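# Move the desk's wooden block onto the stand's plate

## Task

Take the wooden block off the desk and leave it resting entirely on the top plate of the stand's post. The post is locked at its correct height already and must still be locked at that height at the end. Either robot or both may do the work. If any robot topples or is left leaning, the task fails.

## Robot and tools

ROBOTS. r1 and r2 are identical Hello Robot Stretch 4 units. Each has an omni-wheel base, a lift riding a mast, an arm that telescopes forward, and a wrist (yaw, pitch, roll) carrying a five-finger hand and a wrist camera. They are about 1.6 m tall, and the base rim lies within 0.23 m of the base origin. Each robot reports only in its own frames, so where one robot is relative to the other can be judged only from images, lidar_m and wrist_depth_mm. Equal drive commands can differ by up to about 3 cm per metre between the two robots.

FRAMES. All distances are in metres. The base frame has its origin on the floor under the base centre, with x forward, y left and z up. hand_pose is given in this frame for the hand point, which sits 0.045 m in front of the palm; the printed value may be somewhat off. The odometry frame is the base frame as it was at the start. base_odometry counts wheel turns only, so slip shows up as travel. Its heading is in rad, from -3.142 to 3.142, with left positive.

move. Arguments: r1, r2, cameras, blocking. Each robot key holds one object for that robot, containing "base", "joints" or both, plus optional "speeds", "pace" and "contact_limits". Alternatively it holds only {"end_of_arm": "enable_torque"}, which re-powers any wrist motor that has shut off. A robot you omit gets no new command, but its running motions carry on.
"base" values are offsets from where the base last reported itself. translate_m is in metres, forward positive, -2 to 2. strafe_m is in metres, left positive, -2 to 2. rotate_rad is in radians, counter-clockwise positive, -3.2 to 3.2. translate_m and strafe_m may be combined into one straight-line move; rotate_rad must be sent alone.
"joints" values are absolute targets keyed by name:
- lift_m: 0 to 1.2 m.
- arm_m: extension, 0 to 0.55 m.
- wrist_yaw_rad: -1.134 to 4.276. 0 is forward, positive is left, 3.14 is stowed back.
- wrist_pitch_rad: -1.117 to 4.259. 0 is level, 1.57 points down.
- wrist_roll_rad: -1.117 to 4.259. 0 has the palm up, 1.57 has it facing the robot's right, 3.14 has it down.
- hand_little, hand_ring, hand_middle, hand_index, hand_thumb_bend: +1 is straight/open, -1 is curled/closed.
- hand_thumb_turn: +1 puts the thumb beside the palm, -1 opposite the fingers.
- hand_force_limit: -1 to 1, meaning roughly 0 to 10 N of fingertip stop force (15 N for the thumb).
- hand_speed: -0.96 to 1; speed reaches full at +0.48.
A joint target outside its range is clipped and the result notes it. Any other out-of-range number is refused, and an unknown key makes the call invalid.
"pace" is "slow", "default", "fast" or "max". "speeds" overrides the top speed for wrist_pitch_rad, wrist_yaw_rad, wrist_roll_rad, lift_m or arm_m. "contact_limits" runs from 0 (stops at the lightest push) to 1. It accepts arm_m, lift_m, translate_m, strafe_m and rotate_rad, and defaults to 0.5. Give each limit only next to its own command. A base limit persists until the next base command. With a load in the hand, keep the lift_m limit at or above 0.15 when raising about 1 kg.
"cameras" is a list of camera names, or ["all"]. With blocking true (the default), the call returns once everything is at rest. With blocking false, it returns after about 0.5 s while motion continues. One action lasts at most 15 s, and a move ends in time_out after 14 s.

RESULTS. The "move" line shows, for each robot you moved, either done or its worst status. A robot marked "as last shown" was not part of the call. Status words are: done, moving, off_target, contact_stop (what was blocked goes slack), time_out, limit_stop_at_own_body, limit_stop_at_tilt (lean over 6 degrees; lift, arm and wheels go limp) and torque_fault (the wrist is limp until enable_torque). Once an unrequested stop appears, or a call is refused, the remaining move, wait and finished_scene calls in that reply are skipped. on_its_own lists what the robot did by itself, such as slack joints or "held at" targets.
hand_stopped_by gives one word per motor, in the order little, ring, middle, index, thumb_bend, thumb_turn: moving, target, force, stalled or fault. The *_load_n readings are in newtons at the fingertip, positive when pushed open; a lost grip drops them to about 0.
lidar_m gives 12 ranges, one per 30-degree sector: the first is straight ahead, then counter-clockwise (4th left, 7th behind, 10th right). "-" means nothing seen, or something closer than 0.25 m.
wrist_depth_mm is a 7x7 grid of depths from 100 to 2000 mm, read from the top left.
base_tilt is in degrees, forward and right positive, with up to about 3 degrees of offset. If turned_by_wheels and turned_by_imu disagree by more than about 0.1 rad over a move, the base slipped or hit something.
motor_effort is in % with the peak in brackets, and servo_current is in mA.

OTHER TOOLS. wait: seconds from 0 to 10, plus cameras; it returns early once a running move comes to rest. stop: brakes every motion and accepts cameras. zoom_image: camera plus region [x0, y0, x1, y1] in image pixels, each span at most 504. show_instructions: displays the reference pages. finished_scene: optional scene, which is 1; this ends the scene.

HAND. With the thumb turned fully in front (-1), the hand can wrap an object 0.035 to 0.065 m thick. The scene starts with hand_force_limit at 0 and hand_speed at -0.8. For a soft grip, close at hand_speed -0.94 or lower. To squeeze harder, raise hand_force_limit and send a target more closed than the current reading. To release, send a target more open than the reading.

AVOID. Robots pressing on each other, and one hand closing on the other robot's fingers: either can end the scene. Driving, turning or stopping with more than 1 kg in the hand while arm_m is above 0.2. Self-collision: hand over the base with lift_m below about 0.25; wrist pitched up while rolled; yaw plus pitch below about -1.1; tilting or rolling while stowed. A high lift slows the base. Never drop the block from a height, strike the stand, or disturb the post's lock, and leave the block sitting wholly on the plate before calling finished_scene.

Each tool is called as name([rows], argument=value, ...), one row to a line, values as JSON.

Reference images:

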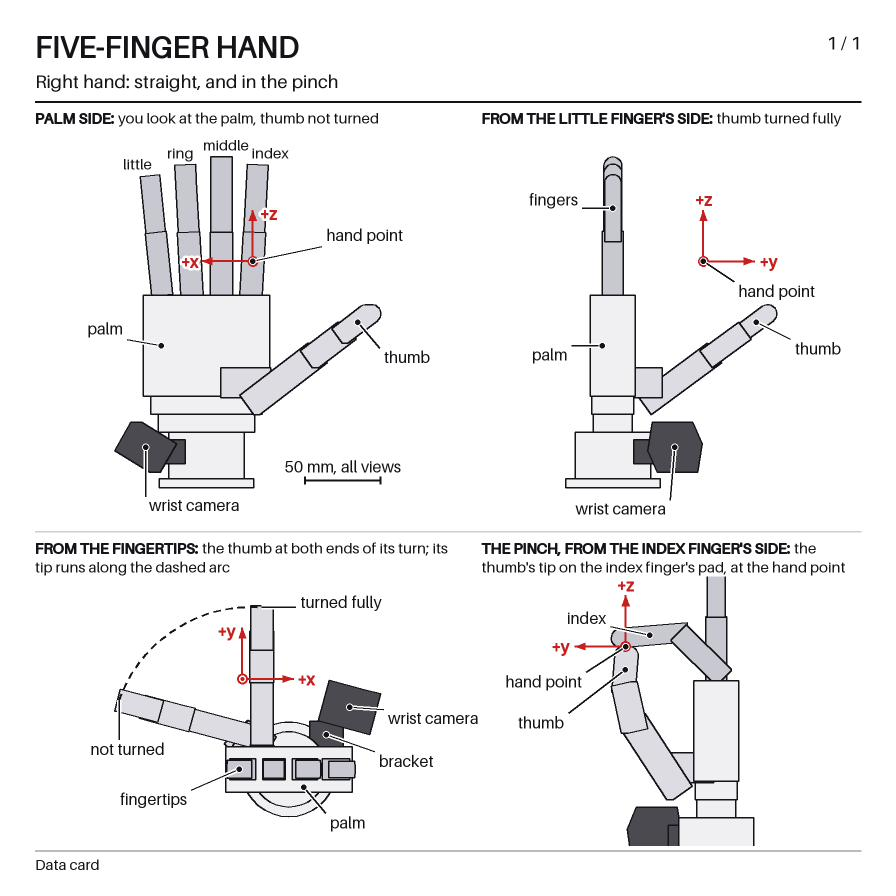

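## Session

move()

Scene clock: 0.00 s.
r1.base_odometry: x=+0.000 y=+0.000 heading=+0.000
r1.turned_by_wheels: +0.000
r1.turned_by_imu: +0.000
r1.base_tilt: forward=+0.1 right=-0.2
r1.lidar_m: 2.63 2.10 2.27 2.61 1.38 1.13 1.12 1.29 1.55 1.52 1.73 2.82
r1.base_status: not commanded
r1.joint_positions: lift_m=+0.199 arm_m=+0.002 wrist_yaw_rad=+3.066 wrist_pitch_rad=+0.004 wrist_roll_rad=+0.000 hand_little=+1.000 hand_ring=+1.000 hand_middle=+1.000 hand_index=+1.000 hand_thumb_turn=+1.000 hand_thumb_bend=+1.000 hand_force_limit=+0.000 hand_speed=-0.800
r1.joint_status: not commanded
r1.measured_speeds: all 0
r1.hand_stopped_by: target,target,target,target,target,target
r1.little_load_n: 0.0
r1.ring_load_n: 0.0
r1.middle_load_n: 0.5
r1.index_load_n: 0.0
r1.thumb_bend_load_n: 0.0
r1.thumb_turn_load_n: 0.0
r1.motor_effort: lift_m=+22 arm_m=-4 wheel_0=-1 wheel_1=+0 wheel_2=+0
r1.servo_current: wrist_yaw_rad=26 wrist_pitch_rad=39 wrist_roll_rad=33
r1.hand_pose: x=-0.0396 y=+0.1347 z=+0.4368 quat_wxyz=(-0.480, -0.482, +0.520, +0.518) (m; r1's base frame)
r1.wrist_depth_mm: 129 131 - - - - - / 106 133 - - - - - / 117 135 224 - - - - / 133 161 - - - - - / - - - - - - - / 1182 1118 124 123 - - - / 878 - - - - - -
r2.base_odometry: x=+0.000 y=+0.000 heading=+0.000
r2.turned_by_wheels: +0.000
r2.turned_by_imu: +0.000
r2.base_tilt: forward=-0.9 right=-0.8
r2.lidar_m: 1.77 1.41 1.37 1.52 2.35 2.58 2.11 2.14 3.32 1.56 3.01 3.54
r2.base_status: not commanded
r2.joint_positions: lift_m=+0.212 arm_m=+0.000 wrist_yaw_rad=+3.193 wrist_pitch_rad=+0.004 wrist_roll_rad=+0.000 hand_little=+1.000 hand_ring=+1.000 hand_middle=+1.000 hand_index=+1.000 hand_thumb_turn=+1.000 hand_thumb_bend=+1.000 hand_force_limit=+0.000 hand_speed=-0.800
r2.joint_status: not commanded
r2.measured_speeds: all 0
r2.hand_stopped_by: target,target,target,target,target,target
r2.little_load_n: 0.0
r2.ring_load_n: 0.0
r2.middle_load_n: 0.0
r2.index_load_n: 0.0
r2.thumb_bend_load_n: 0.0
r2.thumb_turn_load_n: 0.0
r2.motor_effort: lift_m=+19 arm_m=-4 wheel_0=+0 wheel_1=-1 wheel_2=+2
r2.servo_current: wrist_yaw_rad=33 wrist_pitch_rad=33 wrist_roll_rad=39
r2.hand_pose: x=-0.0565 y=+0.1068 z=+0.4495 quat_wxyz=(-0.512, -0.514, +0.488, +0.486) (m; r2's base frame)
r2.wrist_depth_mm: - 133 - - - - - / - 122 133 - - - - / - 125 168 - - - - / 116 134 209 - - - - / 204 - - - - - - / 218 1430 164 132 1661 - - / 216 1042 - - - - -
pictures: r1_head_camera, r1_head_left_camera, r1_head_right_camera, r1_wrist_camera, r2_head_camera, r2_head_left_camera, r2_head_right_camera, r2_wrist_camera

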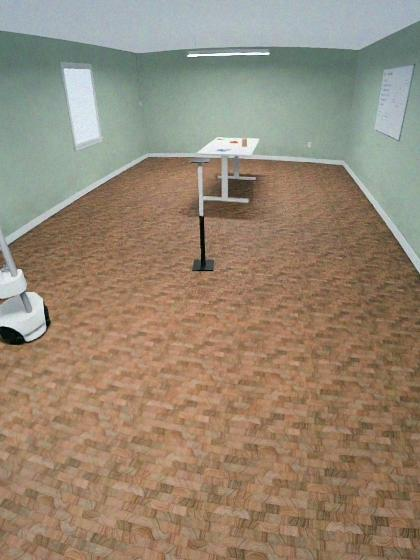

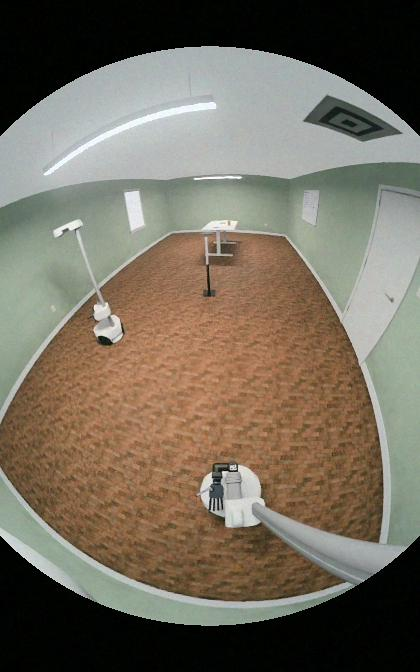

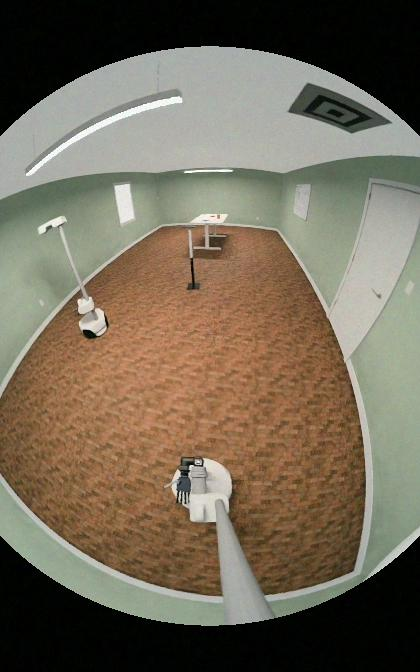

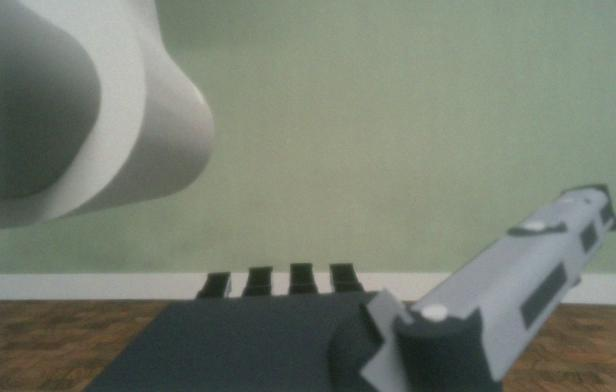

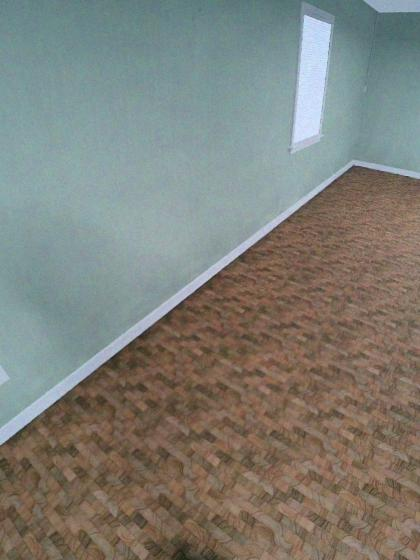

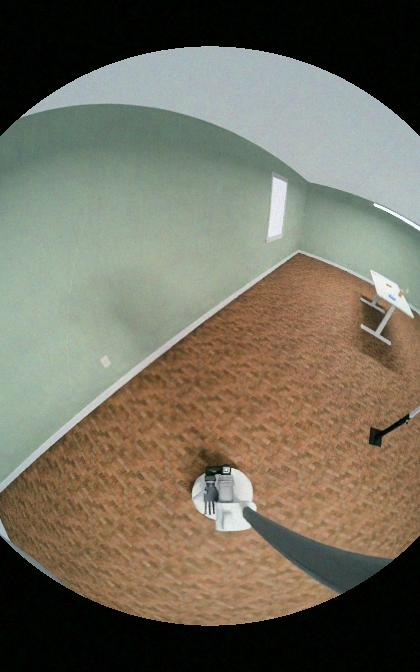

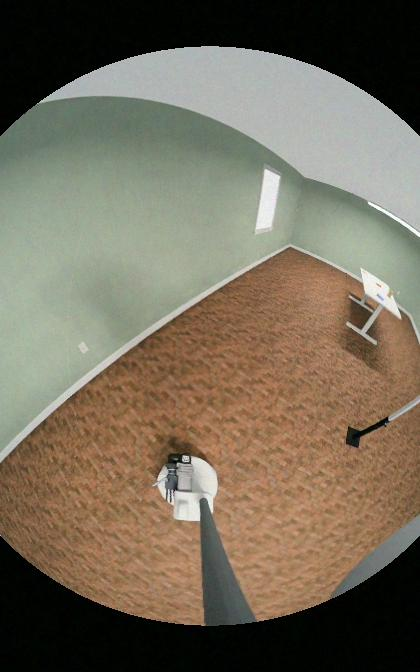

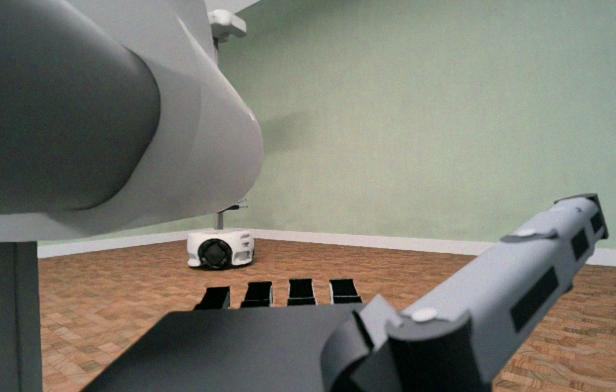

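zoom_image(camera="r1_head_camera", region=[150, 100, 300, 290])

zoom_image(camera="r1_head_camera", region=[180, 125, 270, 185])

Scaled by 2.653 from the camera's 420x560 image, which has a finer 1200x1600 frame.

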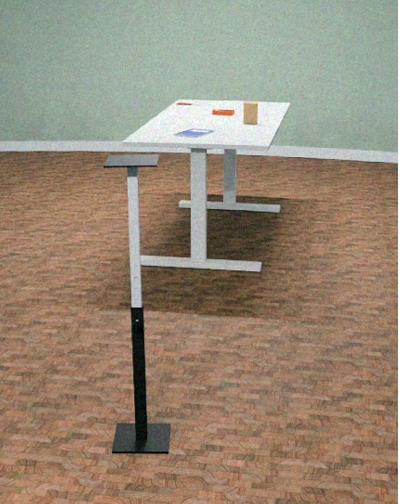

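Scaled by 5.600 from the camera's 420x560 image, which has a finer 1200x1600 frame.

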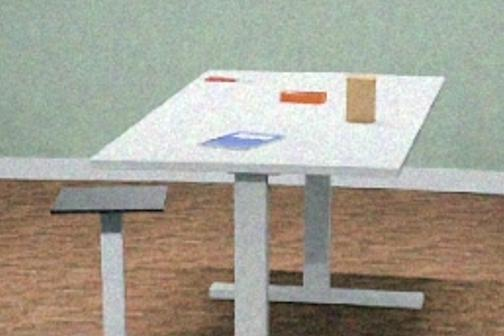

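move(r1={"base": {"translate_m": 2.0, "strafe_m": -0.65}, "joints": {"lift_m": 0.75, "wrist_yaw_rad": 0, "wrist_roll_rad": 1.57, "hand_thumb_turn": -1, "hand_speed": 0.0}, "pace": "fast"}, cameras=["r1_head_camera", "r1_head_right_camera", "r1_wrist_camera"])

zoom_image(camera="r1_head_camera", region=[130, 60, 330, 260])

Scene clock: 12.50 s.
move: r1 done
r1.base_odometry: x=+2.000 y=-0.650 heading=+0.000
r1.turned_by_wheels: +0.000
r1.turned_by_imu: +0.002
r1.base_tilt: forward=+0.0 right=-0.4
r1.lidar_m: 2.38 0.95 0.91 1.95 3.88 3.23 3.01 1.58 1.27 1.26 1.46 2.41
r1.base_status: done
r1.joint_positions: lift_m=+0.750 arm_m=+0.002 wrist_yaw_rad=+0.002 wrist_pitch_rad=+0.004 wrist_roll_rad=+1.567 hand_little=+1.000 hand_ring=+1.000 hand_middle=+1.000 hand_index=+1.000 hand_thumb_turn=-1.000 hand_thumb_bend=+1.000 hand_force_limit=+0.000 hand_speed=+0.000
r1.joint_status: all done
r1.measured_speeds: all 0
r1.hand_stopped_by: target,target,target,target,target,target
r1.little_load_n: 0.0
r1.ring_load_n: 0.0
r1.middle_load_n: 0.0
r1.index_load_n: 0.0
r1.thumb_bend_load_n: 0.0
r1.thumb_turn_load_n: 0.5
r1.motor_effort: lift_m=+25(30) arm_m=-4(4) wheel_0=+0(11) wheel_1=+2(11) wheel_2=-1(14)
r1.servo_current: wrist_yaw_rad=33(124) wrist_pitch_rad=26(46) wrist_roll_rad=39(117)
r1.hand_pose: x=+0.3941 y=-0.1474 z=+0.8966 quat_wxyz=(+0.001, +0.709, +0.002, +0.706) (m; r1's base frame)
r1.wrist_depth_mm: - - - - - 1708 1160 / - - - - - 1661 1182 / - - - - - 1661 1160 / - - - - - 1576 1182 / - - - - - 1499 1182 / - - 126 123 - 1464 1229 / - - - - - - 1229
r2: as last shown
r2.turned_by_imu: -0.003
r2.base_tilt: forward=-1.0 right=-0.8
r2.lidar_m: 1.74 1.40 1.37 1.52 2.35 2.58 2.83 3.38 1.95 1.56 3.03 3.54
r2.motor_effort: lift_m=+19(19) arm_m=-4(4) wheel_0=-1(1) wheel_1=-1(1) wheel_2=+2(2)
r2.servo_current: wrist_yaw_rad=46(72) wrist_pitch_rad=26(46) wrist_roll_rad=20(46)
r2.wrist_depth_mm: - 133 - - - - - / - 122 134 - - - - / - 126 169 - - - - / 116 134 208 - - - - / 209 - - - - - - / 218 1464 164 132 1661 - - / 216 1042 - - - - -
pictures: r1_head_camera, r1_head_right_camera, r1_wrist_camera
camera_calibration:
r1_wrist_camera: T_world_to_cam=[[-0.0524826, 0.0336494, -0.998055, 0.933026], [-0.0557745, 0.997773, 0.0365728, 0.126039], [0.997063, 0.0575854, -0.0504889, -0.182052], [0, 0, 0, 1]] pos_world=[0.237515, -0.14667, 0.91741]

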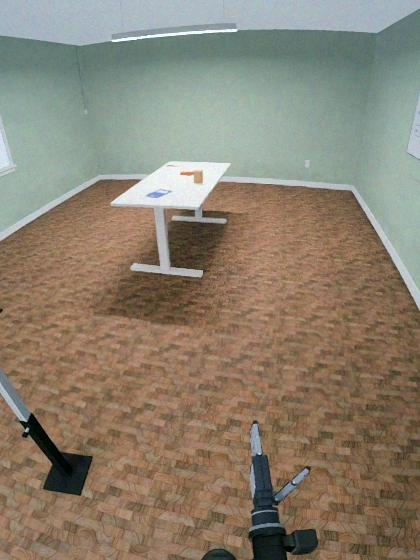

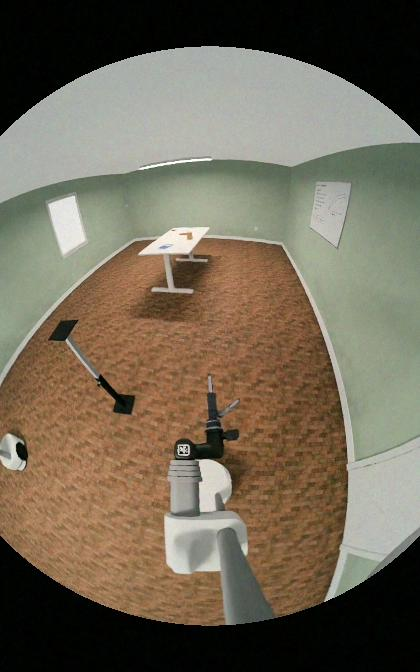

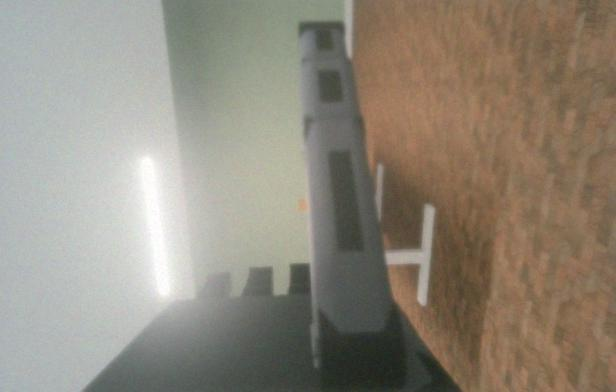

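Scaled by 2.520 from the camera's 420x560 image, which has a finer 1200x1600 frame.

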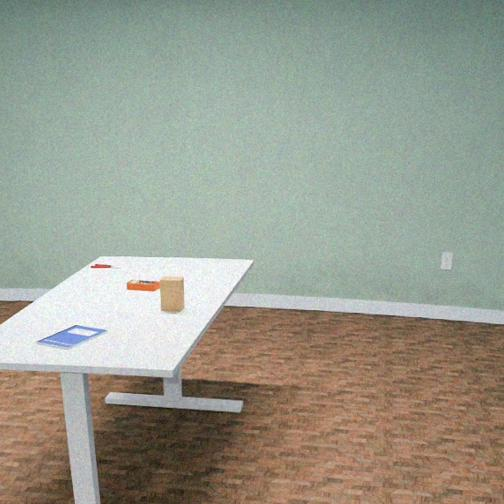

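move(r1={"base": {"translate_m": 1.9, "strafe_m": -0.56}, "pace": "fast"})

move(r1={"base": {"translate_m": 0.734, "strafe_m": -0.024}, "pace": "fast"})

move(r1={"base": {"rotate_rad": 1.366}, "pace": "default"}, cameras=["r1_head_camera", "r1_wrist_camera", "r1_head_left_camera"])

zoom_image(camera="r1_head_camera", region=[60, 180, 360, 480])

Scene clock: 22.57 s.
move: r1 done
r1.base_odometry: x=+3.900 y=-1.209 heading=+0.000
r1.turned_by_wheels: +0.000
r1.turned_by_imu: +0.002
r1.base_tilt: forward=-0.1 right=-0.3
r1.lidar_m: 1.63 0.91 0.83 3.58 1.68 5.25 2.55 1.38 1.14 1.14 1.29 2.10
r1.base_status: done
r1.joint_positions: lift_m=+0.750 arm_m=+0.002 wrist_yaw_rad=+0.001 wrist_pitch_rad=+0.004 wrist_roll_rad=+1.567 hand_little=+1.000 hand_ring=+1.000 hand_middle=+1.000 hand_index=+1.000 hand_thumb_turn=-1.000 hand_thumb_bend=+1.000 hand_force_limit=+0.000 hand_speed=+0.000
r1.joint_status: not commanded
r1.measured_speeds: all 0
r1.hand_stopped_by: target,target,target,target,target,target
r1.little_load_n: 0.0
r1.ring_load_n: 0.0
r1.middle_load_n: 0.0
r1.index_load_n: 0.0
r1.thumb_bend_load_n: 0.0
r1.thumb_turn_load_n: 0.5
r1.motor_effort: lift_m=+24(25) arm_m=-3(4) wheel_0=-2(10) wheel_1=+0(11) wheel_2=+0(12)
r1.servo_current: wrist_yaw_rad=33(46) wrist_pitch_rad=33(46) wrist_roll_rad=39(52)
r1.hand_pose: x=+0.3940 y=-0.1474 z=+0.8966 quat_wxyz=(+0.001, +0.709, +0.002, +0.706) (m; r1's base frame)
r1.wrist_depth_mm: - - - - - 1661 1160 / - - - - - 1661 1182 / - - - - - 1661 1182 / - - - - - 1618 1182 / - - - - - 1537 1205 / - - 126 123 - 1464 1229 / - - - - - - 1205
r2: as last shown
r2.lidar_m: 1.75 1.41 1.40 1.49 2.36 2.58 2.82 3.38 3.31 1.56 3.00 3.55
r2.motor_effort: lift_m=+19(19) arm_m=-4(4) wheel_0=+0(1) wheel_1=-1(1) wheel_2=+1(2)
r2.servo_current: wrist_yaw_rad=52(65) wrist_pitch_rad=26(39) wrist_roll_rad=20(46)
r2.wrist_depth_mm: - 133 - - - - - / - 122 133 - - - - / - 126 168 - - - - / 116 134 208 - - - - / 210 - - - - - - / 219 1499 165 132 1661 - - / 217 1042 - - - - -
pictures: none

Scene clock: 25.90 s.
move: r1 done
r1.base_odometry: x=+4.634 y=-1.233 heading=+0.000
r1.turned_by_wheels: +0.000
r1.turned_by_imu: +0.001
r1.base_tilt: forward=+0.0 right=-0.3
r1.lidar_m: 2.84 0.72 0.59 0.61 0.69 2.28 2.86 1.52 1.26 1.26 1.45 2.38
r1.base_status: done
r1.joint_positions: lift_m=+0.750 arm_m=+0.002 wrist_yaw_rad=+0.001 wrist_pitch_rad=+0.004 wrist_roll_rad=+1.567 hand_little=+1.000 hand_ring=+1.000 hand_middle=+1.000 hand_index=+1.000 hand_thumb_turn=-1.000 hand_thumb_bend=+1.000 hand_force_limit=+0.000 hand_speed=+0.000
r1.joint_status: not commanded
r1.measured_speeds: all 0
r1.hand_stopped_by: target,target,target,target,target,target
r1.little_load_n: 0.0
r1.ring_load_n: 0.0
r1.middle_load_n: -0.5
r1.index_load_n: 0.0
r1.thumb_bend_load_n: 0.0
r1.thumb_turn_load_n: 0.0
r1.motor_effort: lift_m=+24(24) arm_m=-4(4) wheel_0=+1(8) wheel_1=+0(12) wheel_2=+1(13)
r1.servo_current: wrist_yaw_rad=39(46) wrist_pitch_rad=39(39) wrist_roll_rad=26(52)
r1.hand_pose: x=+0.3939 y=-0.1475 z=+0.8966 quat_wxyz=(+0.001, +0.709, +0.002, +0.706) (m; r1's base frame)
r1.wrist_depth_mm: - - - - - 1661 1182 / - - - - - 1661 1182 / - - - - - 1661 1182 / - - - - - 1618 1182 / - - - - - 1537 1182 / - - 126 123 - 1464 1205 / - - - - - - 1229
r2: as last shown
r2.turned_by_imu: -0.001
r2.base_tilt: forward=-0.9 right=-0.8
r2.lidar_m: 1.74 1.40 1.37 1.53 2.36 2.57 2.84 3.39 3.30 1.56 3.04 3.55
r2.ring_load_n: 0.5
r2.thumb_turn_load_n: 0.5
r2.motor_effort: lift_m=+19(19) arm_m=-4(4) wheel_0=+0(1) wheel_1=-1(1) wheel_2=+2(2)
r2.servo_current: wrist_yaw_rad=52(59) wrist_pitch_rad=26(39) wrist_roll_rad=20(46)
r2.wrist_depth_mm: - 134 - - - - - / - 122 133 - - - - / - 126 168 - - - - / 116 134 208 - - - - / 210 - - - - - - / 219 1464 164 132 1661 - - / 217 1060 - - - - -
pictures: none

Scene clock: 27.83 s.
move: r1 done
r1.base_odometry: x=+4.634 y=-1.233 heading=+1.366
r1.turned_by_wheels: +1.366
r1.turned_by_imu: +1.366
r1.base_tilt: forward=-0.1 right=-0.3
r1.lidar_m: 0.58 0.64 2.28 5.03 1.82 1.32 1.26 1.32 1.81 2.86 0.89 0.63
r1.base_status: done
r1.joint_positions: lift_m=+0.750 arm_m=+0.002 wrist_yaw_rad=+0.001 wrist_pitch_rad=+0.004 wrist_roll_rad=+1.567 hand_little=+1.000 hand_ring=+1.000 hand_middle=+1.000 hand_index=+1.000 hand_thumb_turn=-1.000 hand_thumb_bend=+1.000 hand_force_limit=+0.000 hand_speed=+0.000
r1.joint_status: not commanded
r1.measured_speeds: all 0
r1.hand_stopped_by: target,target,target,target,target,target
r1.little_load_n: 0.0
r1.ring_load_n: 0.0
r1.middle_load_n: 0.0
r1.index_load_n: 0.0
r1.thumb_bend_load_n: 0.0
r1.thumb_turn_load_n: 0.5
r1.motor_effort: lift_m=+23(24) arm_m=-4(4) wheel_0=+0(8) wheel_1=+0(12) wheel_2=+1(8)
r1.servo_current: wrist_yaw_rad=33(46) wrist_pitch_rad=33(52) wrist_roll_rad=52(52)
r1.hand_pose: x=+0.3939 y=-0.1476 z=+0.8966 quat_wxyz=(+0.001, +0.709, +0.002, +0.706) (m; r1's base frame)
r1.wrist_depth_mm: - - - - - 1430 1182 / - - - - - 1397 1160 / - - - - - 1464 1182 / - - - - - 1397 1182 / - - - - - 1397 1205 / - - 126 123 - 1430 1255 / - - - - - - 1182
r2: as last shown
r2.lidar_m: 1.77 1.39 1.38 1.53 2.37 2.57 2.81 3.37 3.32 1.56 3.02 3.52
r2.ring_load_n: 0.0
r2.thumb_turn_load_n: 0.0
r2.servo_current: wrist_yaw_rad=46(65) wrist_pitch_rad=26(46) wrist_roll_rad=26(46)
r2.wrist_depth_mm: - 133 - - - - - / - 122 134 - - - - / - 126 168 - - - - / 116 134 209 - - - - / 210 - - - - - - / 218 1499 164 132 1618 - - / 216 1042 - - - - -
pictures: r1_head_camera, r1_head_left_camera, r1_wrist_camera
camera_calibration:
r1_wrist_camera: T_world_to_cam=[[-0.0524542, 0.0336951, -0.998055, 0.933119], [-0.054877, 0.997823, 0.0365714, 0.12592], [0.997114, 0.0566886, -0.0504909, -0.181984], [0, 0, 0, 1]] pos_world=[0.237315, -0.146771, 0.91751]

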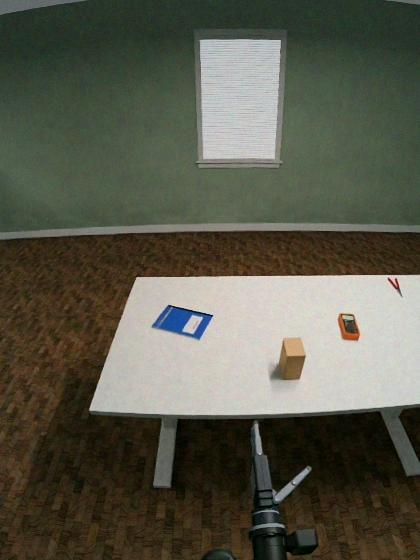

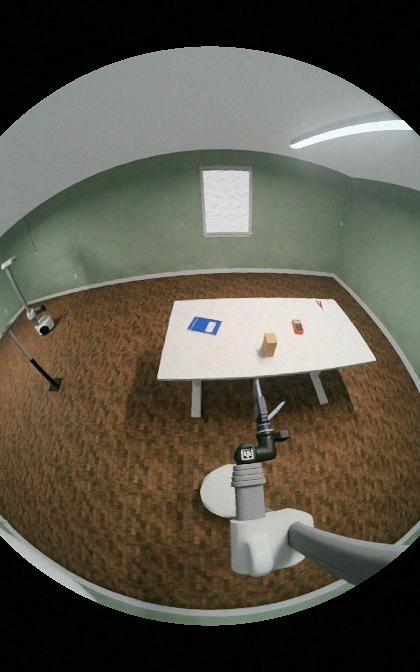

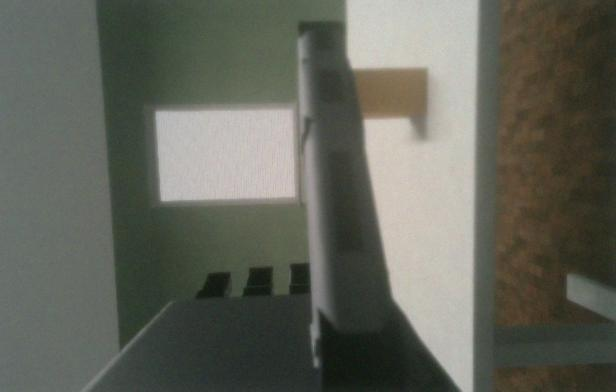

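Scaled by 1.680 from the camera's 420x560 image, which has a finer 1200x1600 frame.

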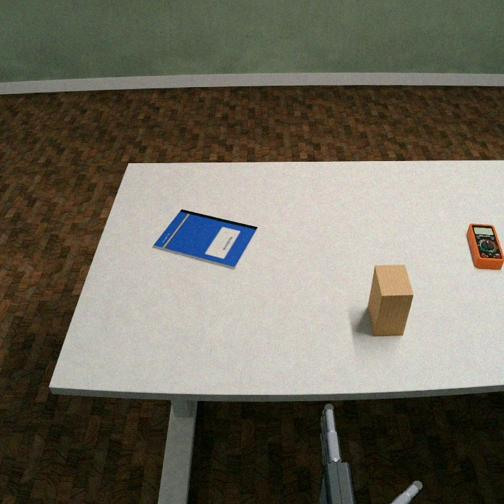

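move(r1={"joints": {"lift_m": 1.06, "wrist_pitch_rad": 1.57, "arm_m": 0.2, "hand_thumb_bend": 1}, "pace": "fast"}, cameras=["r1_head_camera", "r1_wrist_camera", "r1_head_right_camera"])

zoom_image(camera="r1_head_camera", region=[150, 280, 350, 480])

Scene clock: 41.50 s.
move: r1 done
r1.base_odometry: x=+4.634 y=-1.233 heading=+1.366
r1.turned_by_wheels: +0.000
r1.turned_by_imu: -0.002
r1.base_tilt: forward=+0.1 right=-0.3
r1.lidar_m: 0.60 0.66 2.27 5.01 1.84 1.33 1.25 1.33 1.82 2.84 0.89 0.63
r1.base_status: not commanded
r1.joint_positions: lift_m=+1.060 arm_m=+0.200 wrist_yaw_rad=+0.001 wrist_pitch_rad=+1.569 wrist_roll_rad=+1.567 hand_little=+1.000 hand_ring=+1.000 hand_middle=+1.000 hand_index=+1.000 hand_thumb_turn=-1.000 hand_thumb_bend=+1.000 hand_force_limit=+0.000 hand_speed=+0.000
r1.joint_status: all done
r1.measured_speeds: all 0
r1.hand_stopped_by: target,target,target,target,target,target
r1.little_load_n: 0.0
r1.ring_load_n: 0.0
r1.middle_load_n: 0.0
r1.index_load_n: 0.5
r1.thumb_bend_load_n: 0.0
r1.thumb_turn_load_n: 0.0
r1.motor_effort: lift_m=+25(29) arm_m=+5(11) wheel_0=+0(1) wheel_1=+0(0) wheel_2=+1(1)
r1.servo_current: wrist_yaw_rad=39(46) wrist_pitch_rad=33(59) wrist_roll_rad=20(52)
r1.hand_pose: x=+0.3408 y=-0.1477 z=+1.0165 quat_wxyz=(+0.000, +1.000, +0.002, +0.001) (m; r1's base frame)
r1.wrist_depth_mm: - 1098 1118 1160 1138 1160 1160 / - 1118 1118 1138 - 1160 1160 / - 1138 1118 1118 - 1182 1182 / - 1138 1160 1182 - 960 1205 / - 1160 1160 1160 - 1182 1205 / - 1160 126 123 - 1229 1205 / - - - - - - 1205
r2: as last shown
r2.turned_by_imu: -0.002
r2.base_tilt: forward=-0.9 right=-0.7
r2.lidar_m: 1.76 1.40 1.38 1.53 2.35 2.58 2.83 3.40 3.32 1.55 3.03 3.52
r2.ring_load_n: 0.5
r2.servo_current: wrist_yaw_rad=33(59) wrist_pitch_rad=26(39) wrist_roll_rad=26(46)
r2.wrist_depth_mm: - 133 - - - - - / - 122 133 - - - - / - 126 169 - - - - / 116 134 208 - - - - / 210 - - - - - - / 219 1499 164 132 1661 - - / 217 1060 - - - - -
pictures: r1_head_camera, r1_head_right_camera, r1_wrist_camera
camera_calibration:
r1_wrist_camera: T_world_to_cam=[[-0.998382, 0.0331548, 0.0461944, 0.310707], [0.0356519, 0.997887, 0.0543236, 0.0698764], [-0.0442957, 0.0558826, -0.997454, 1.19436], [0, 0, 0, 1]] pos_world=[0.360617, -0.146774, 1.17317]

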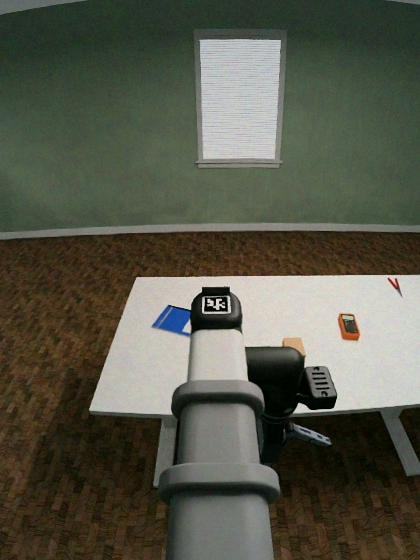

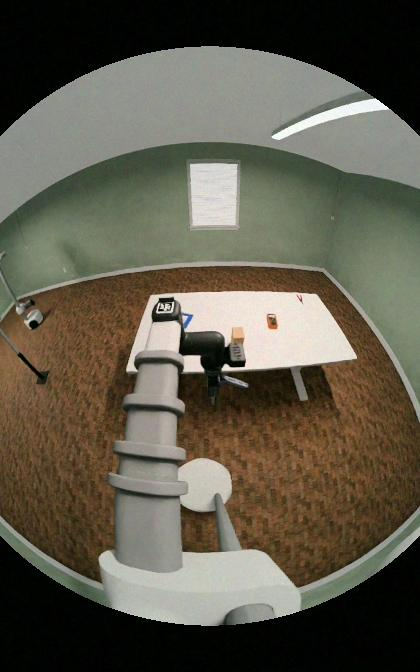

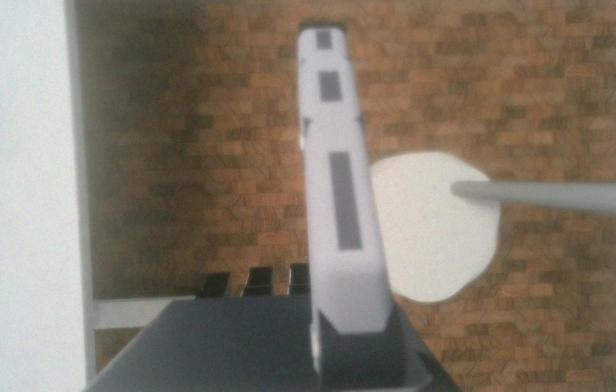

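Scaled by 2.520 from the camera's 420x560 image, which has a finer 1200x1600 frame.

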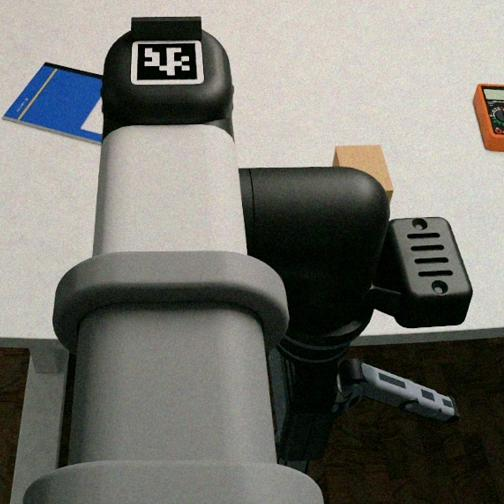

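move(r1={"base": {"translate_m": 0.27, "strafe_m": -0.134}, "joints": {"arm_m": 0.347}}, cameras=["r1_head_right_camera", "r1_wrist_camera", "r1_head_left_camera"])

zoom_image(camera="r1_head_right_camera", region=[120, 280, 320, 480])

Scene clock: 44.90 s.
move: r1 done
r1.base_odometry: x=+4.820 y=-0.996 heading=+1.366
r1.turned_by_wheels: +0.000
r1.turned_by_imu: -0.001
r1.base_tilt: forward=+0.0 right=-0.1
r1.lidar_m: 0.32 0.36 0.49 2.31 2.21 1.61 1.54 1.60 2.21 2.68 0.49 0.34
r1.base_status: done
r1.joint_positions: lift_m=+1.060 arm_m=+0.347 wrist_yaw_rad=+0.001 wrist_pitch_rad=+1.569 wrist_roll_rad=+1.567 hand_little=+1.000 hand_ring=+1.000 hand_middle=+1.000 hand_index=+1.000 hand_thumb_turn=-1.000 hand_thumb_bend=+1.000 hand_force_limit=+0.000 hand_speed=+0.000
r1.joint_status: all done
r1.measured_speeds: all 0
r1.hand_stopped_by: target,target,target,target,target,target
r1.little_load_n: 0.0
r1.ring_load_n: 0.0
r1.middle_load_n: 0.0
r1.index_load_n: 0.0
r1.thumb_bend_load_n: -0.5
r1.thumb_turn_load_n: 0.0
r1.motor_effort: lift_m=+25(25) arm_m=+5(9) wheel_0=+1(9) wheel_1=+1(7) wheel_2=+0(10)
r1.servo_current: wrist_yaw_rad=33(46) wrist_pitch_rad=26(39) wrist_roll_rad=33(46)
r1.hand_pose: x=+0.4877 y=-0.1477 z=+1.0165 quat_wxyz=(+0.000, +1.000, +0.002, +0.001) (m; r1's base frame)
r1.wrist_depth_mm: - - - - - 1160 1182 / - - - - - 1160 1138 / - - - - - 1182 1160 / - - - 329 - 976 960 / - - - 330 - 976 1205 / - - 124 123 - 1205 1229 / - - - - - - 1205
r2: as last shown
r2.turned_by_imu: -0.001
r2.base_tilt: forward=-0.9 right=-0.8
r2.lidar_m: 1.75 1.41 1.37 1.52 2.35 2.57 2.84 3.38 3.32 1.56 2.99 3.53
r2.ring_load_n: 0.0
r2.index_load_n: 0.5
r2.servo_current: wrist_yaw_rad=52(59) wrist_pitch_rad=39(39) wrist_roll_rad=33(46)
r2.wrist_depth_mm: - 133 - - - - - / - 122 133 - - - - / - 126 168 - - - - / 116 134 209 - - - - / 211 - - - - - - / 219 1464 164 132 1661 - - / 216 1060 - - - - -
pictures: r1_head_left_camera, r1_head_right_camera, r1_wrist_camera
camera_calibration:
r1_wrist_camera: T_world_to_cam=[[-0.998361, 0.0332372, 0.0465982, 0.456996], [0.035756, 0.997884, 0.0543055, 0.0646032], [-0.0446947, 0.0558826, -0.997436, 1.20105], [0, 0, 0, 1]] pos_world=[0.507617, -0.146774, 1.17317]

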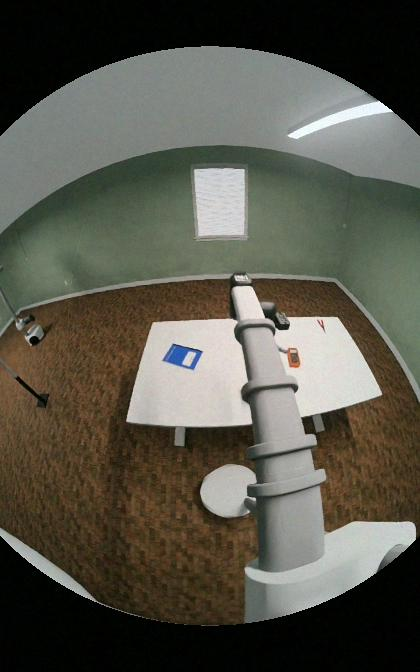

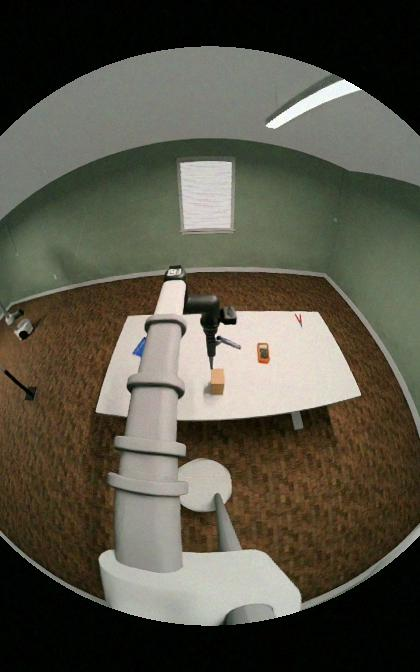

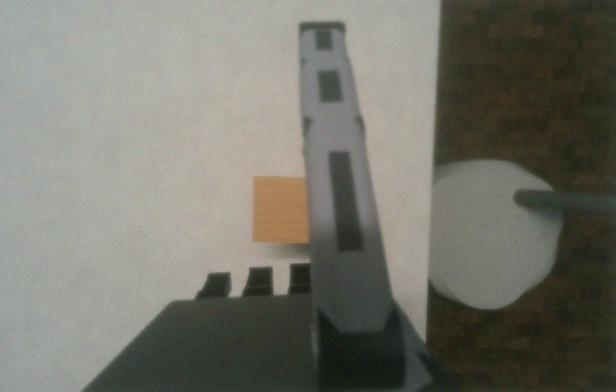

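Scaled by 2.520 from the camera's 420x672 image, which has a finer 600x960 frame.

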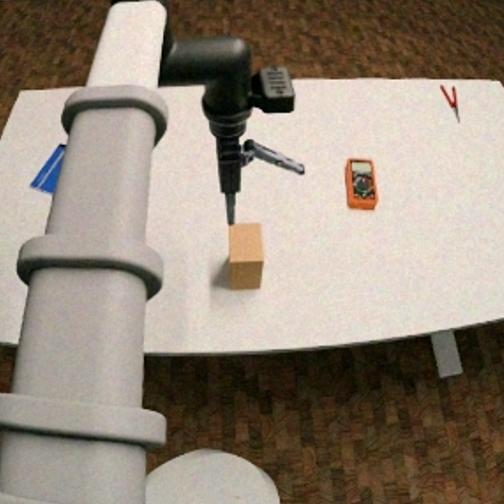

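move(r1={"base": {"strafe_m": 0.018}, "joints": {"arm_m": 0.351, "lift_m": 0.965}}, cameras=["r1_head_right_camera", "r1_wrist_camera"])

zoom_image(camera="r1_head_right_camera", region=[170, 310, 270, 420])

zoom_image(camera="r1_wrist_camera", region=[150, 100, 450, 350])

Scene clock: 48.97 s.
move: r1 done
r1.base_odometry: x=+4.803 y=-0.992 heading=+1.366
r1.turned_by_wheels: +0.000
r1.turned_by_imu: -0.002
r1.base_tilt: forward=-0.1 right=-0.3
r1.lidar_m: 0.33 0.36 0.50 2.32 2.23 1.63 1.53 1.58 2.23 2.73 0.47 0.37
r1.base_status: done
r1.joint_positions: lift_m=+0.965 arm_m=+0.351 wrist_yaw_rad=+0.001 wrist_pitch_rad=+1.569 wrist_roll_rad=+1.567 hand_little=+1.000 hand_ring=+1.000 hand_middle=+1.000 hand_index=+1.000 hand_thumb_turn=-1.000 hand_thumb_bend=+1.000 hand_force_limit=+0.000 hand_speed=+0.000
r1.joint_status: all done
r1.measured_speeds: all 0
r1.hand_stopped_by: target,target,target,target,target,target
r1.little_load_n: 0.0
r1.ring_load_n: 0.0
r1.middle_load_n: 0.0
r1.index_load_n: 0.0
r1.thumb_bend_load_n: 0.0
r1.thumb_turn_load_n: 0.0
r1.motor_effort: lift_m=+19(21) arm_m=+5(9) wheel_0=-1(8) wheel_1=-2(9) wheel_2=+0(3)
r1.servo_current: wrist_yaw_rad=33(46) wrist_pitch_rad=26(39) wrist_roll_rad=39(52)
r1.hand_pose: x=+0.4917 y=-0.1477 z=+0.9220 quat_wxyz=(+0.000, +1.000, +0.002, +0.001) (m; r1's base frame)
r1.wrist_depth_mm: - - - - - 1042 1060 / - - - - - 1078 1060 / - - - - - 1098 1098 / - - 235 235 - 878 866 / - - - 236 - 878 878 / - - 124 123 - 878 1118 / - - - - - - 1138
r2: as last shown
r2.lidar_m: 1.74 1.41 1.39 1.53 2.36 2.57 2.82 3.41 3.32 1.54 3.02 3.54
r2.index_load_n: 0.0
r2.motor_effort: lift_m=+19(19) arm_m=-4(4) wheel_0=-1(1) wheel_1=+0(1) wheel_2=+2(2)
r2.servo_current: wrist_yaw_rad=39(59) wrist_pitch_rad=39(39) wrist_roll_rad=33(46)
r2.wrist_depth_mm: - 133 - - - - - / - 122 134 - - - - / - 126 168 - - - - / 116 134 209 - - - - / 211 - - - - - - / 219 1537 164 132 1661 - - / 218 1060 - - - - -
pictures: r1_head_right_camera, r1_wrist_camera
camera_calibration:
r1_wrist_camera: T_world_to_cam=[[-0.998361, 0.0332372, 0.0465982, 0.465393], [0.035756, 0.997884, 0.0543055, 0.069592], [-0.0446947, 0.0558826, -0.997436, 1.10697], [0, 0, 0, 1]] pos_world=[0.511617, -0.146774, 1.07867]

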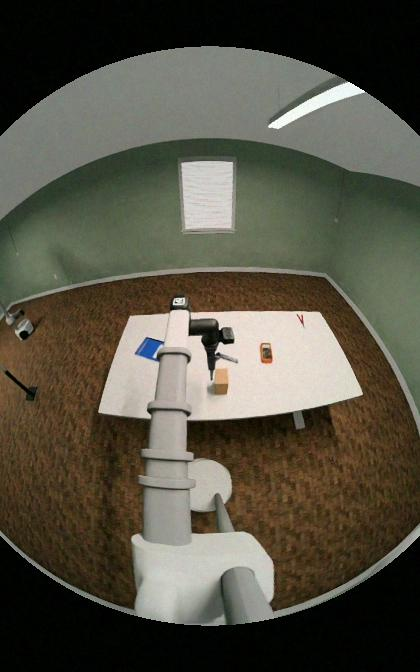

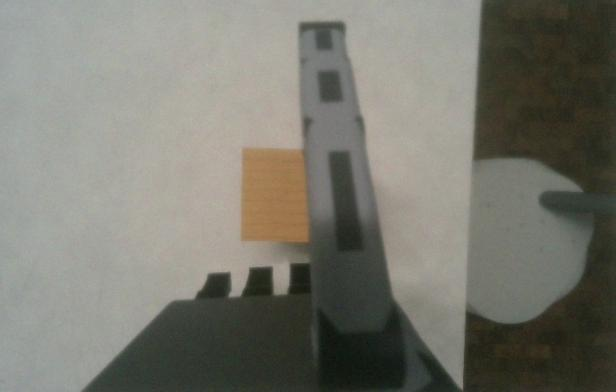

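Scaled by 4.582 from the camera's 420x672 image, which has a finer 600x960 frame.

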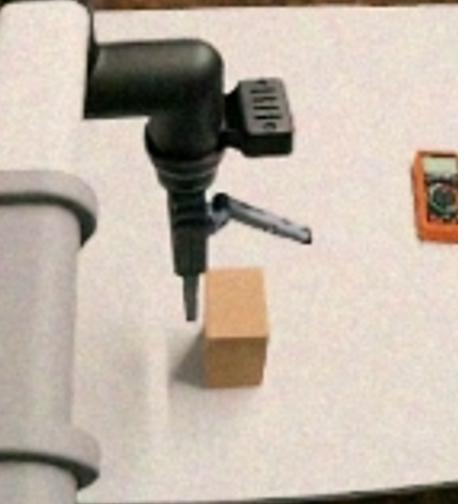

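Scaled by 1.680.

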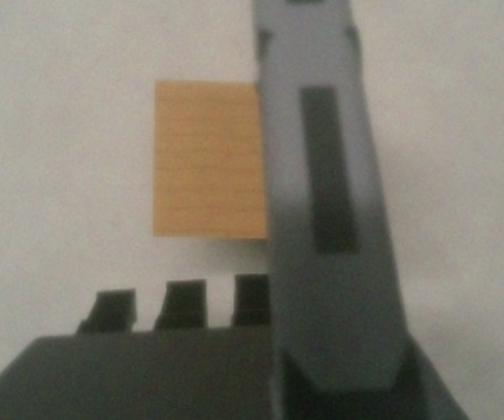

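move(r1={"joints": {"lift_m": 0.864}, "pace": "slow", "contact_limits": {"lift_m": 0.2}}, cameras=["r1_head_right_camera", "r1_wrist_camera"])

zoom_image(camera="r1_head_right_camera", region=[170, 310, 270, 420])

Scene clock: 52.87 s.
move: r1 done
r1.base_odometry: x=+4.803 y=-0.992 heading=+1.366
r1.turned_by_wheels: +0.000
r1.turned_by_imu: -0.002
r1.base_tilt: forward=-0.3 right=-0.3
r1.lidar_m: 0.32 0.36 0.48 2.31 2.21 1.61 1.52 1.61 2.19 2.71 0.51 0.36
r1.base_status: not commanded
r1.joint_positions: lift_m=+0.864 arm_m=+0.351 wrist_yaw_rad=+0.001 wrist_pitch_rad=+1.569 wrist_roll_rad=+1.567 hand_little=+1.000 hand_ring=+1.000 hand_middle=+1.000 hand_index=+1.000 hand_thumb_turn=-1.000 hand_thumb_bend=+1.000 hand_force_limit=+0.000 hand_speed=+0.000
r1.joint_status: all done
r1.measured_speeds: all 0
r1.hand_stopped_by: target,target,target,target,target,target
r1.little_load_n: 0.0
r1.ring_load_n: 0.0
r1.middle_load_n: 0.0
r1.index_load_n: 0.0
r1.thumb_bend_load_n: 0.0
r1.thumb_turn_load_n: 0.0
r1.motor_effort: lift_m=+19(20) arm_m=+5(5) wheel_0=+0(1) wheel_1=-1(2) wheel_2=-1(1)
r1.servo_current: wrist_yaw_rad=39(46) wrist_pitch_rad=33(39) wrist_roll_rad=33(46)
r1.contact_limits: lift_m 0.2
r1.hand_pose: x=+0.4917 y=-0.1477 z=+0.8210 quat_wxyz=(+0.000, +1.000, +0.002, +0.001) (m; r1's base frame)
r1.wrist_depth_mm: - - - - - - 976 / - - - - - - 991 / - - 133 133 - - 991 / - - 133 134 - - 778 / - - 135 135 - - 778 / - - 126 123 - - 798 / - - - - - - 1008
r2.base_odometry: x=+0.000 y=+0.000 heading=+0.000
r2.turned_by_wheels: +0.000
r2.turned_by_imu: -0.001
r2.base_tilt: forward=-1.0 right=-0.8
r2.lidar_m: 1.73 1.39 1.37 1.54 2.34 2.58 2.83 3.37 3.31 1.54 3.03 3.53
r2.base_status: not commanded
r2.joint_positions: lift_m=+0.212 arm_m=+0.000 wrist_yaw_rad=+3.193 wrist_pitch_rad=+0.004 wrist_roll_rad=+0.000 hand_little=+1.000 hand_ring=+1.000 hand_middle=+1.000 hand_index=+1.000 hand_thumb_turn=+1.000 hand_thumb_bend=+1.000 hand_force_limit=+0.000 hand_speed=-0.800
r2.joint_status: not commanded
r2.measured_speeds: all 0
r2.hand_stopped_by: target,target,target,target,target,target
r2.little_load_n: 0.0
r2.ring_load_n: 0.0
r2.middle_load_n: 0.0
r2.index_load_n: 0.0
r2.thumb_bend_load_n: 0.0
r2.thumb_turn_load_n: 0.0
r2.motor_effort: lift_m=+19(19) arm_m=-4(4) wheel_0=+0(1) wheel_1=-1(1) wheel_2=+2(2)
r2.servo_current: wrist_yaw_rad=52(65) wrist_pitch_rad=33(39) wrist_roll_rad=20(46)
r2.hand_pose: x=-0.0565 y=+0.1068 z=+0.4495 quat_wxyz=(-0.512, -0.514, +0.488, +0.486) (m; r2's base frame)
r2.wrist_depth_mm: - 133 - - - - - / - 122 133 - - - - / - 125 169 - - - - / 116 134 208 - - - - / 209 - - - - - - / 220 1537 164 132 1661 - - / 216 1042 - - - - -
pictures: r1_head_right_camera, r1_wrist_camera
camera_calibration:
r1_wrist_camera: T_world_to_cam=[[-0.998361, 0.0332372, 0.0465982, 0.470099], [0.035756, 0.997884, 0.0543055, 0.0750769], [-0.0446947, 0.0558826, -0.997436, 1.00623], [0, 0, 0, 1]] pos_world=[0.511617, -0.146774, 0.977667]

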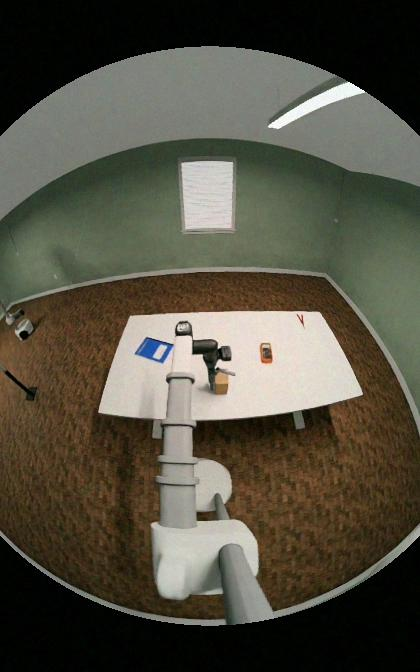

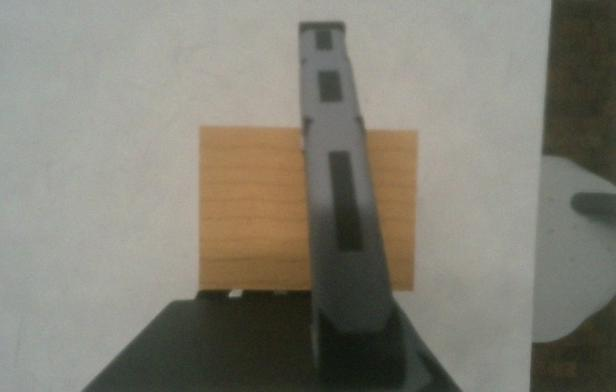

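Scaled by 4.582 from the camera's 420x672 image, which has a finer 600x960 frame.

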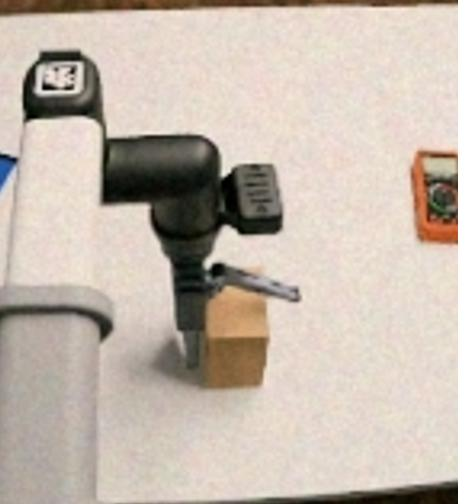

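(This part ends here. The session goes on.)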